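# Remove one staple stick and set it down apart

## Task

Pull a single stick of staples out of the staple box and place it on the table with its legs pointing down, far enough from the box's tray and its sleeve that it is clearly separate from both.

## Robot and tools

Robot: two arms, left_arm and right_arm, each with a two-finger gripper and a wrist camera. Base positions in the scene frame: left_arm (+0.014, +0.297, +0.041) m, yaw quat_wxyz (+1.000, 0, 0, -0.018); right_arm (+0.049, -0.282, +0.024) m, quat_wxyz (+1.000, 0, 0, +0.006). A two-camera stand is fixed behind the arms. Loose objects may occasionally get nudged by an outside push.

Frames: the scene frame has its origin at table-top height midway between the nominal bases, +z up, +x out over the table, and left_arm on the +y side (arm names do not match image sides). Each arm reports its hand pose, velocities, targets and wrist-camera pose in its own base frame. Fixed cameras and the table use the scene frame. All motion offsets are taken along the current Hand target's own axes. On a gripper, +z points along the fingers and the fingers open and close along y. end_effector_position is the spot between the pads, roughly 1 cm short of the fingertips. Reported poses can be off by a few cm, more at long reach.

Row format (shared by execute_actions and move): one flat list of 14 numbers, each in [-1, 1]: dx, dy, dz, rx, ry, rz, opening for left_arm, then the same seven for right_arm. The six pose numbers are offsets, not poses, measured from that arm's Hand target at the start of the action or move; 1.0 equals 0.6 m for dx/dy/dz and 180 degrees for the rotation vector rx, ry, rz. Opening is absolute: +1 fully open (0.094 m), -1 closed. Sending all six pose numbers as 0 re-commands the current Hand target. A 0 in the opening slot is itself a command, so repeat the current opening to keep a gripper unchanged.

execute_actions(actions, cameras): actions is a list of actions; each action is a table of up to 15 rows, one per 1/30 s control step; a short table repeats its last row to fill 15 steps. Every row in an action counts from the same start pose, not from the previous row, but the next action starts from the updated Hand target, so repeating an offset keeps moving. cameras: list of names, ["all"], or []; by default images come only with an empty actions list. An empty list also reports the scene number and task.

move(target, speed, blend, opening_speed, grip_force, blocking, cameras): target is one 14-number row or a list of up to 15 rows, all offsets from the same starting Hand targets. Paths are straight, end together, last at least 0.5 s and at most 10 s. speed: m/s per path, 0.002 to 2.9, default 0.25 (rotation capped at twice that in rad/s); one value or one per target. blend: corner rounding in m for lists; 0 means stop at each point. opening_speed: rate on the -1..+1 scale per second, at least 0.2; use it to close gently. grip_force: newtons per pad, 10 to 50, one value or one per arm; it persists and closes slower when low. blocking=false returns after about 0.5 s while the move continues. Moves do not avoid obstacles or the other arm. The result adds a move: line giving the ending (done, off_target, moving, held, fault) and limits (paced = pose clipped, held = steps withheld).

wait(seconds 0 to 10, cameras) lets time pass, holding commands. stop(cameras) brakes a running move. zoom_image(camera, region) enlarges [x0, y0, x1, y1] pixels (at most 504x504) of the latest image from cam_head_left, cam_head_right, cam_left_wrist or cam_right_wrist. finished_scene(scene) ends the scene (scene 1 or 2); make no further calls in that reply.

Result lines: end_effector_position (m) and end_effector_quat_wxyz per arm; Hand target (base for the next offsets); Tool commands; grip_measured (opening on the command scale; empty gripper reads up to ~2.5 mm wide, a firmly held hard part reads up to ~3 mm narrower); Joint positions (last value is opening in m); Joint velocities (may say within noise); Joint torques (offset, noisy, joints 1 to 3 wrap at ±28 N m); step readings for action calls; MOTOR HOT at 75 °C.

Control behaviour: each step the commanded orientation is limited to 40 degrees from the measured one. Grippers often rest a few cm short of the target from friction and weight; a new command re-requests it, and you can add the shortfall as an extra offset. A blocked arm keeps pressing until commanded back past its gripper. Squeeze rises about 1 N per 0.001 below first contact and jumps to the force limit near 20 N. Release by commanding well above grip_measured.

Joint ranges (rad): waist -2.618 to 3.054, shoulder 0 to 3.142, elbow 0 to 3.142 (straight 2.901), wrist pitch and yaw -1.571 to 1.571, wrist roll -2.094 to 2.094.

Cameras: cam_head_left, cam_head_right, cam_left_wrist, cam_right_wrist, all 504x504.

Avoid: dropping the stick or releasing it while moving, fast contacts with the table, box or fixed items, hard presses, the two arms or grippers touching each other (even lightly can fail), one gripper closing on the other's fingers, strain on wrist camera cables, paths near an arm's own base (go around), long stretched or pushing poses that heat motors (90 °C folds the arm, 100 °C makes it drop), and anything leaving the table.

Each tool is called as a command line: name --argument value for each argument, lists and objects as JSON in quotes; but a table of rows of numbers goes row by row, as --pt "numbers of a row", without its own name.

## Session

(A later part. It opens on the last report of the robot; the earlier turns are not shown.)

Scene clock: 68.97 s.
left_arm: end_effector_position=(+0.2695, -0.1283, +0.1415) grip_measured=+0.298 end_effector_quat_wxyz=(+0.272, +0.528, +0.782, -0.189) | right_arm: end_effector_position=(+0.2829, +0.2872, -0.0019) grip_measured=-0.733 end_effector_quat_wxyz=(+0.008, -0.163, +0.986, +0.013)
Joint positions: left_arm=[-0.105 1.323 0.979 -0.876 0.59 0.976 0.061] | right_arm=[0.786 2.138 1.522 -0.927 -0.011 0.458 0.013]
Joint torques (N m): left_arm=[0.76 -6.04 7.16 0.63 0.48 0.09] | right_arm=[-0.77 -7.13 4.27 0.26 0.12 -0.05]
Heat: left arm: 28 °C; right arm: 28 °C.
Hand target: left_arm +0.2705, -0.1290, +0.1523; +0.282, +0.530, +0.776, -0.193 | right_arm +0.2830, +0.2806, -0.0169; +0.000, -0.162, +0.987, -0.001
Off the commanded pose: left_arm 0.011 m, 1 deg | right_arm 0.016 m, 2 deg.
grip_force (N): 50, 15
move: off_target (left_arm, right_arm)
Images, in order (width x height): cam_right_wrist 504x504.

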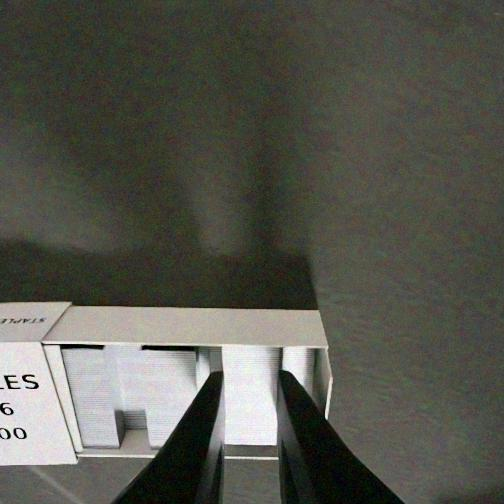

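move --target '[0,0,0,0,0,0,0.3,0,0.005,-0.13,0,0,0,-0.9]' --speed 0.1 --cameras '["all"]'

zoom_image --camera "cam_right_wrist" --region '[100, 200, 350, 450]'

Scene clock: 70.63 s.
left_arm: end_effector_position=(+0.2695, -0.1283, +0.1415) grip_measured=+0.298 end_effector_quat_wxyz=(+0.272, +0.528, +0.782, -0.189) | right_arm: end_effector_position=(+0.2764, +0.2808, +0.0410) grip_measured=-0.734 end_effector_quat_wxyz=(-0.022, -0.163, +0.986, -0.009)
Joint positions: left_arm=[-0.105 1.323 0.979 -0.876 0.59 0.976 0.061] | right_arm=[0.786 2.124 1.677 -1.169 -0.011 0.458 0.012]
Joint torques (N m): left_arm=[0.64 -6.22 7.25 0.6 0.5 0.09] | right_arm=[0.09 -12.33 7.9 -0.23 0.11 0.05]
Heat: left arm: 28 °C; right arm: 28 °C.
Hand target: left_arm +0.2705, -0.1290, +0.1523; +0.282, +0.530, +0.776, -0.193 | right_arm +0.2821, +0.2837, +0.0612; +0.000, -0.162, +0.987, -0.001
Off the commanded pose: left_arm 0.011 m, 1 deg | right_arm 0.021 m, 3 deg.
grip_force (N): 50, 15
move: off_target (left_arm, right_arm)

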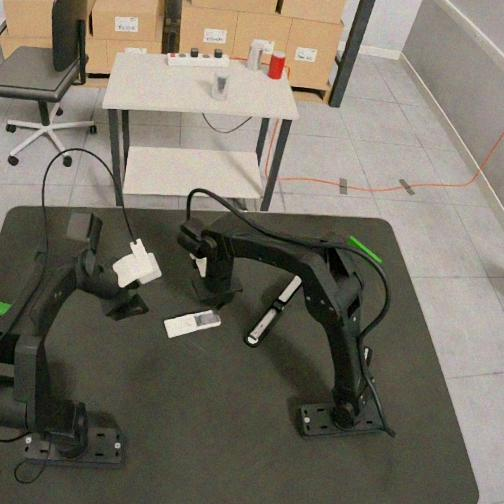

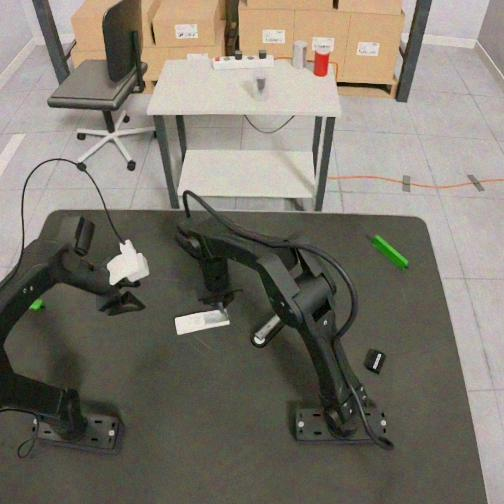

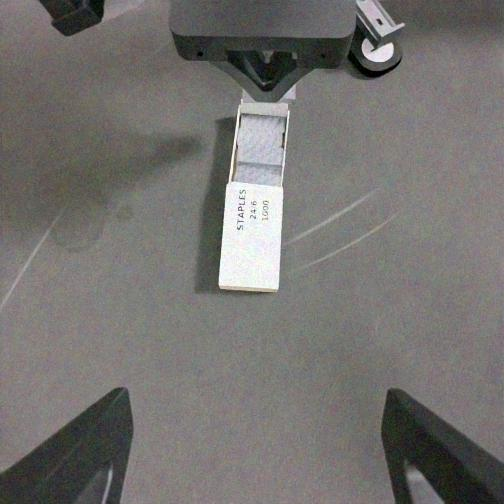

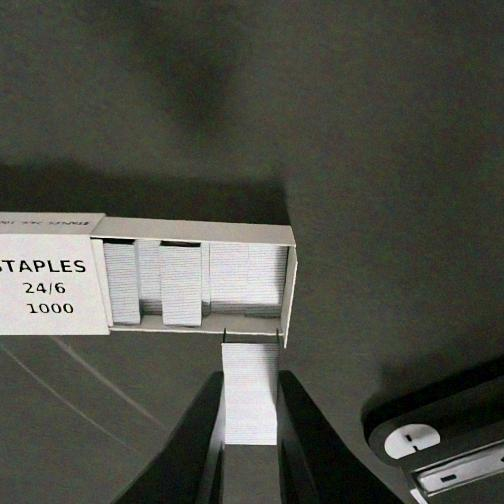

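Scaled by 2.016.

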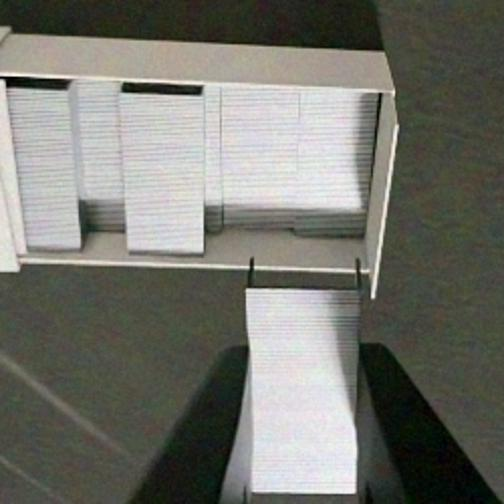

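move --pt "0 0 0 0 0 0 0.3 -0.158 -0.053 -0.033 0 0 0 -0.9" --pt "0 0 0 0 0 0 0.3 -0.158 -0.053 0.095 0 0 0 -0.9" --speed 0.15 --cameras '["all"]'

zoom_image --camera "cam_right_wrist" --region '[130, 250, 380, 500]'

Scene clock: 73.70 s.
left_arm: end_effector_position=(+0.2695, -0.1283, +0.1415) grip_measured=+0.298 end_effector_quat_wxyz=(+0.272, +0.528, +0.782, -0.189) | right_arm: end_effector_position=(+0.3817, +0.2869, +0.0173) grip_measured=-0.734 end_effector_quat_wxyz=(+0.006, -0.161, +0.987, +0.008)
Joint positions: left_arm=[-0.105 1.323 0.979 -0.876 0.59 0.976 0.061] | right_arm=[0.639 2.441 2.117 -1.229 -0.009 0.316 0.012]
Joint torques (N m): left_arm=[0.68 -6.13 7.19 0.6 0.48 0.07] | right_arm=[-0.1 -9.74 5.07 0.22 0.15 -0.06]
Heat: left arm: 28 °C; right arm: 28 °C.
Hand target: left_arm +0.2705, -0.1290, +0.1523; +0.282, +0.530, +0.776, -0.193 | right_arm +0.3821, +0.2838, +0.0042; +0.000, -0.162, +0.987, -0.001
Off the commanded pose: left_arm 0.011 m, 1 deg | right_arm 0.013 m, 1 deg.
grip_force (N): 50, 15
move: off_target (left_arm, right_arm)

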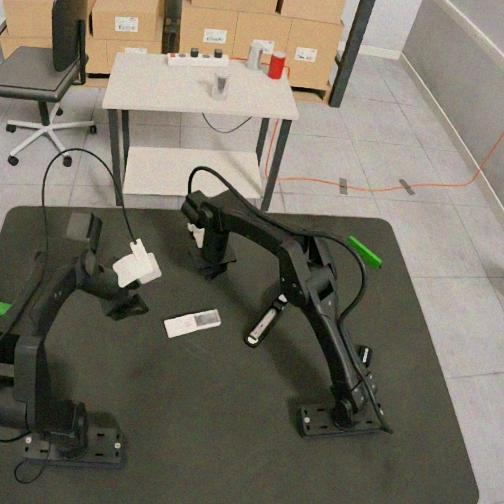

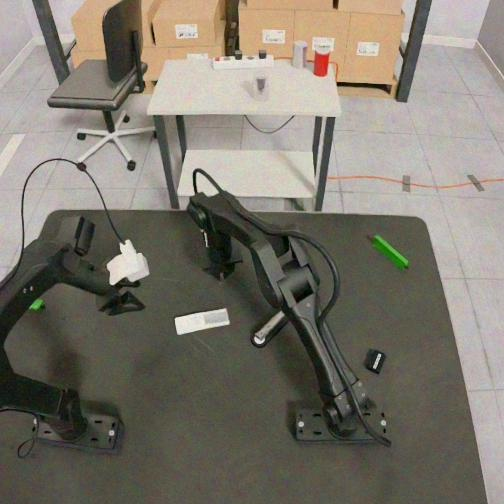

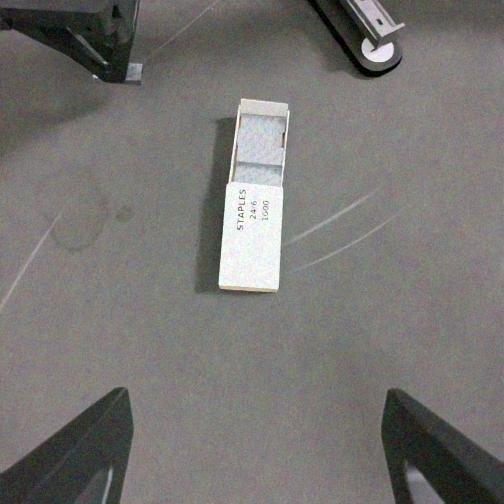

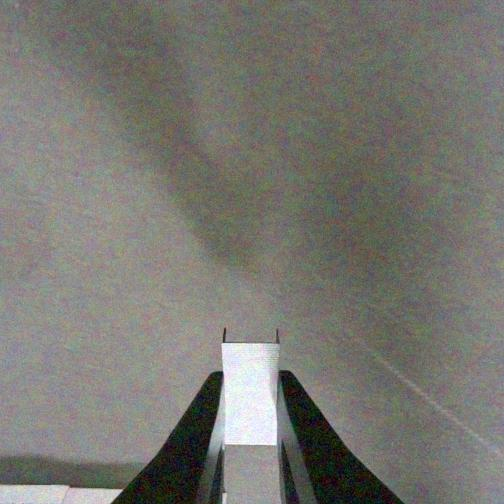

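Scaled by 2.016.

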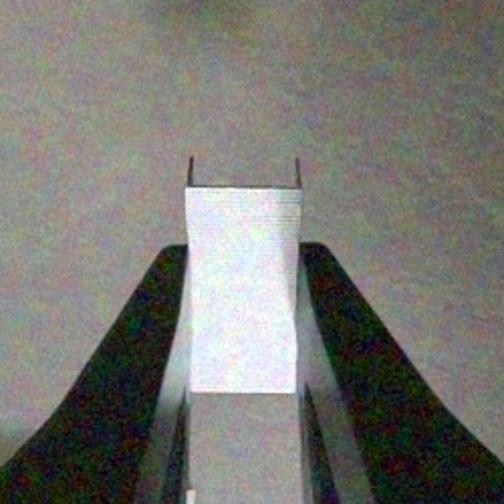

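move --target '[0,0,0,0,0,0,0.3,0,0,0.04,0,0,0,-0.9]' --speed 0.03 --cameras '["cam_left_wrist","cam_right_wrist"]'

zoom_image --camera "cam_left_wrist" --region '[30, 0, 230, 120]'

Scene clock: 75.17 s.
left_arm: end_effector_position=(+0.2695, -0.1283, +0.1415) grip_measured=+0.298 end_effector_quat_wxyz=(+0.272, +0.528, +0.782, -0.189) | right_arm: end_effector_position=(+0.3841, +0.2887, +0.0020) grip_measured=-0.734 end_effector_quat_wxyz=(+0.014, -0.161, +0.987, +0.013)
Joint positions: left_arm=[-0.105 1.323 0.979 -0.876 0.59 0.976 0.061] | right_arm=[0.639 2.441 2.055 -1.148 -0.009 0.316 0.012]
Joint torques (N m): left_arm=[0.58 -6.13 7.23 0.6 0.45 0.11] | right_arm=[-0.38 -8.64 4.68 0.23 0.11 -0.05]
Heat: left arm: 28 °C; right arm: 28 °C.
Hand target: left_arm +0.2705, -0.1290, +0.1523; +0.282, +0.530, +0.776, -0.193 | right_arm +0.3820, +0.2837, -0.0198; +0.000, -0.162, +0.987, -0.001
Off the commanded pose: left_arm 0.011 m, 1 deg | right_arm 0.022 m, 2 deg.
grip_force (N): 50, 15
move: off_target (left_arm, right_arm)
Images, in order (width x height): cam_left_wrist 504x504, cam_right_wrist 504x504.

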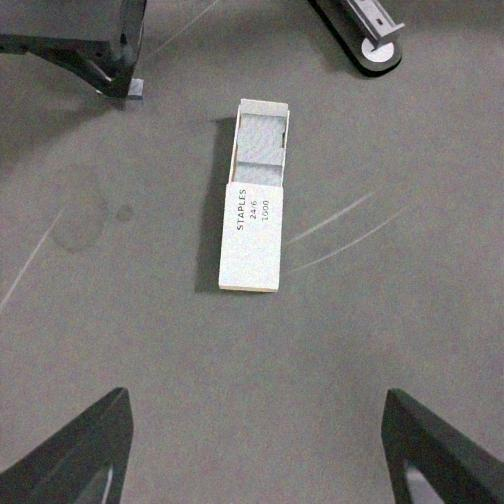

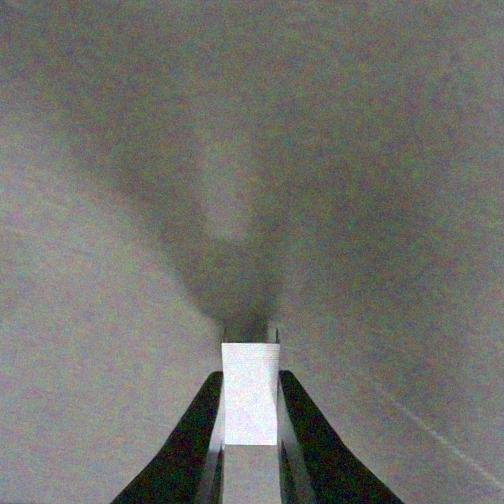

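Scaled by 2.520.

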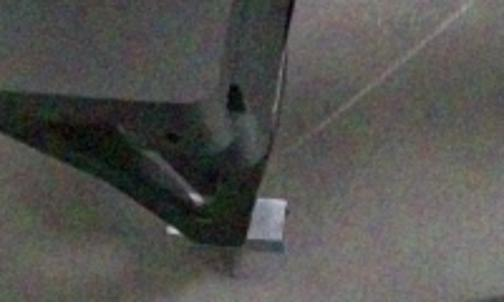

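move --target '[0,0,0,0,0,0,0.3,0,0,0.017,0,0,0,-0.9]' --speed 0.03

move --target '[0,0,0,0,0,0,0.3,0,0,0.01,0,0,0,-0.9]' --speed 0.03 --cameras '["cam_left_wrist","cam_right_wrist"]'

zoom_image --camera "cam_left_wrist" --region '[30, 0, 230, 120]'

Scene clock: 76.10 s.
left_arm: end_effector_position=(+0.2695, -0.1283, +0.1415) grip_measured=+0.298 end_effector_quat_wxyz=(+0.272, +0.528, +0.782, -0.189) | right_arm: end_effector_position=(+0.3842, +0.2888, -0.0079) grip_measured=-0.734 end_effector_quat_wxyz=(+0.014, -0.161, +0.987, +0.013)
Joint positions: left_arm=[-0.105 1.323 0.979 -0.876 0.59 0.976 0.061] | right_arm=[0.639 2.45 2.033 -1.117 -0.009 0.316 0.012]
Joint torques (N m): left_arm=[0.66 -6.2 7.2 0.62 0.48 0.09] | right_arm=[-0.09 -8.55 4.67 0.23 0.09 -0.07]
Heat: left arm: 28 °C; right arm: 28 °C.
Hand target: left_arm +0.2705, -0.1290, +0.1523; +0.282, +0.530, +0.776, -0.193 | right_arm +0.3821, +0.2838, -0.0301; +0.000, -0.162, +0.987, -0.001
Off the commanded pose: left_arm 0.011 m, 1 deg | right_arm 0.023 m, 2 deg.
grip_force (N): 50, 15
move: off_target (left_arm, right_arm)

Scene clock: 76.80 s.
left_arm: end_effector_position=(+0.2695, -0.1283, +0.1415) grip_measured=+0.298 end_effector_quat_wxyz=(+0.272, +0.528, +0.782, -0.189) | right_arm: end_effector_position=(+0.3842, +0.2888, -0.0085) grip_measured=-0.734 end_effector_quat_wxyz=(+0.014, -0.161, +0.987, +0.013)
Joint positions: left_arm=[-0.105 1.323 0.979 -0.876 0.59 0.976 0.061] | right_arm=[0.639 2.45 2.03 -1.114 -0.009 0.316 0.012]
Joint torques (N m): left_arm=[0.66 -6.17 7.16 0.62 0.48 0.11] | right_arm=[-0.21 -8.23 3.74 0.46 0.09 -0.07]
Heat: left arm: 28 °C; right arm: 28 °C.
Hand target: left_arm +0.2705, -0.1290, +0.1523; +0.282, +0.530, +0.776, -0.193 | right_arm +0.3821, +0.2838, -0.0361; +0.000, -0.162, +0.987, -0.001
Off the commanded pose: left_arm 0.011 m, 1 deg | right_arm 0.028 m, 2 deg.
grip_force (N): 50, 15
move: off_target (left_arm, right_arm)
Images, in order (width x height): cam_left_wrist 504x504, cam_right_wrist 504x504.

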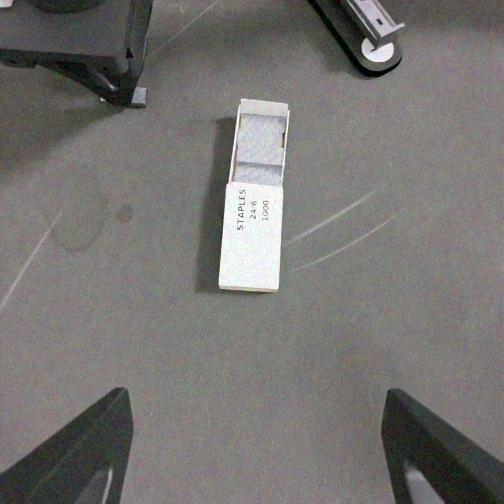

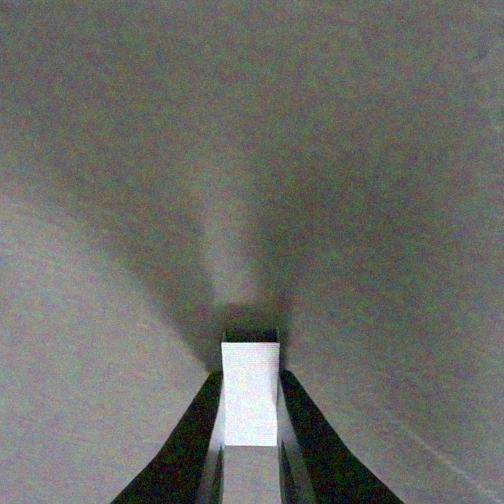

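Scaled by 2.520.

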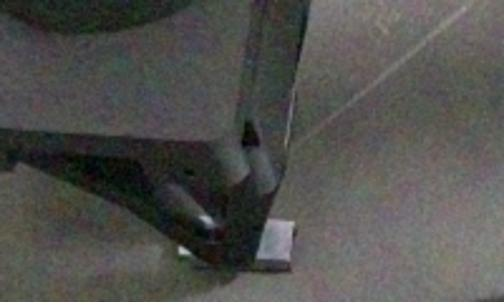

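move --pt "0 0 0 0 0 0 0.3 0 0 -0.004 0 0 0 -0.9" --pt "0 0 0 0 0 0 0.3 0 0 -0.004 0 0 0 -0.5" --pt "0 0 0 0 0 0 0.3 0 0 -0.2 0 0 0 -0.5" --speed 0.06 --cameras '["all"]'

zoom_image --camera "cam_left_wrist" --region '[30, 0, 230, 120]'

zoom_image --camera "cam_right_wrist" --region '[130, 200, 380, 450]'

Scene clock: 80.90 s.
left_arm: end_effector_position=(+0.2695, -0.1283, +0.1415) grip_measured=+0.298 end_effector_quat_wxyz=(+0.272, +0.528, +0.782, -0.189) | right_arm: end_effector_position=(+0.3804, +0.2860, +0.0927) grip_measured=-0.501 end_effector_quat_wxyz=(+0.009, -0.161, +0.987, +0.010)
Joint positions: left_arm=[-0.105 1.323 0.979 -0.876 0.59 0.976 0.061] | right_arm=[0.639 2.455 2.443 -1.534 -0.009 0.316 0.023]
Joint torques (N m): left_arm=[0.62 -6.19 7.2 0.61 0.48 0.1] | right_arm=[-0.1 -8.94 8.03 -0.12 0.12 -0.02]
Heat: left arm: 28 °C; right arm: 29 °C.
Hand target: left_arm +0.2705, -0.1290, +0.1523; +0.282, +0.530, +0.776, -0.193 | right_arm +0.3821, +0.2839, +0.0841; +0.000, -0.162, +0.987, -0.001
Off the commanded pose: left_arm 0.011 m, 1 deg | right_arm 0.009 m, 2 deg.
grip_force (N): 50, 15
move: off_target (left_arm); target 2's new opening was sent with right_arm's hand 0.025 m and 2 deg from that target

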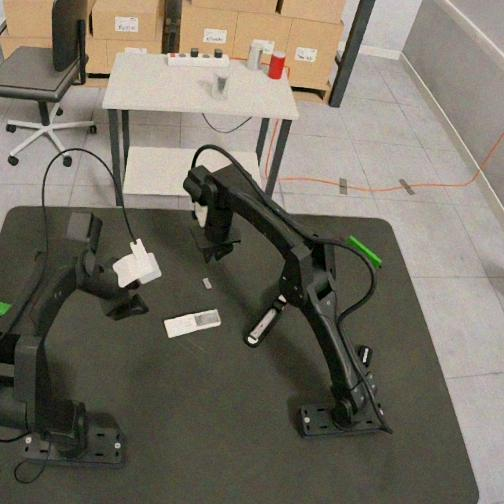

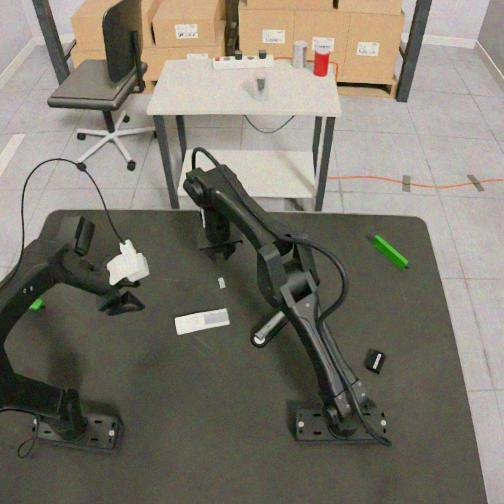

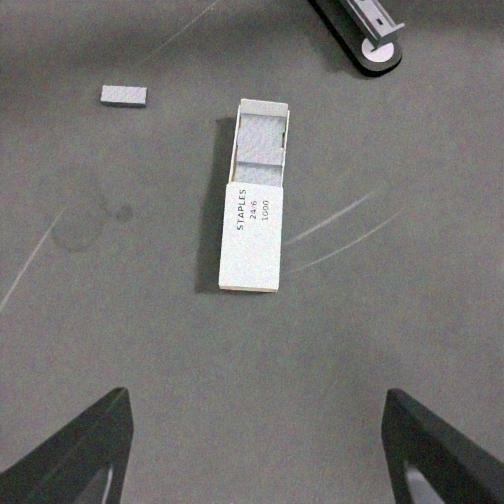

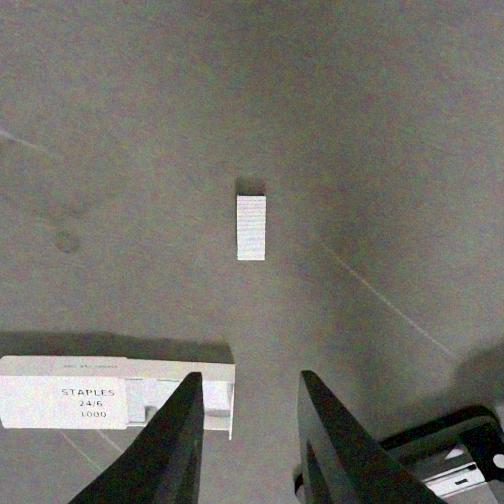

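Scaled by 2.520.

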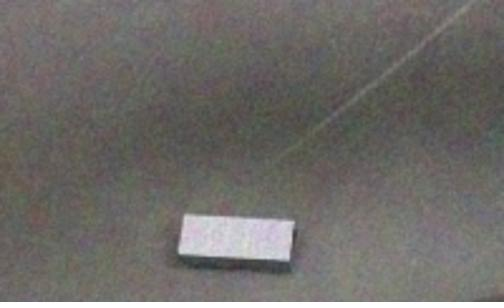

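Scaled by 2.016.

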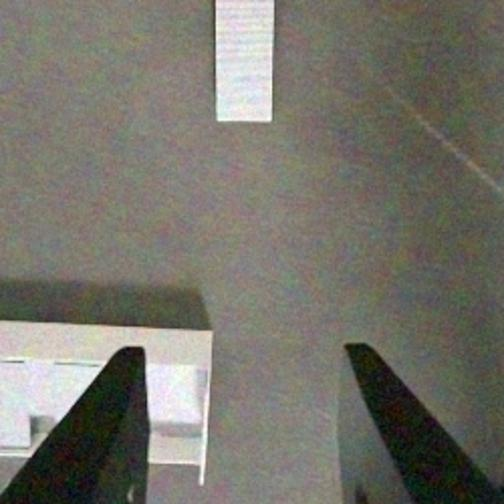

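finished_scene --scene 1

The scene is finished: the task was done.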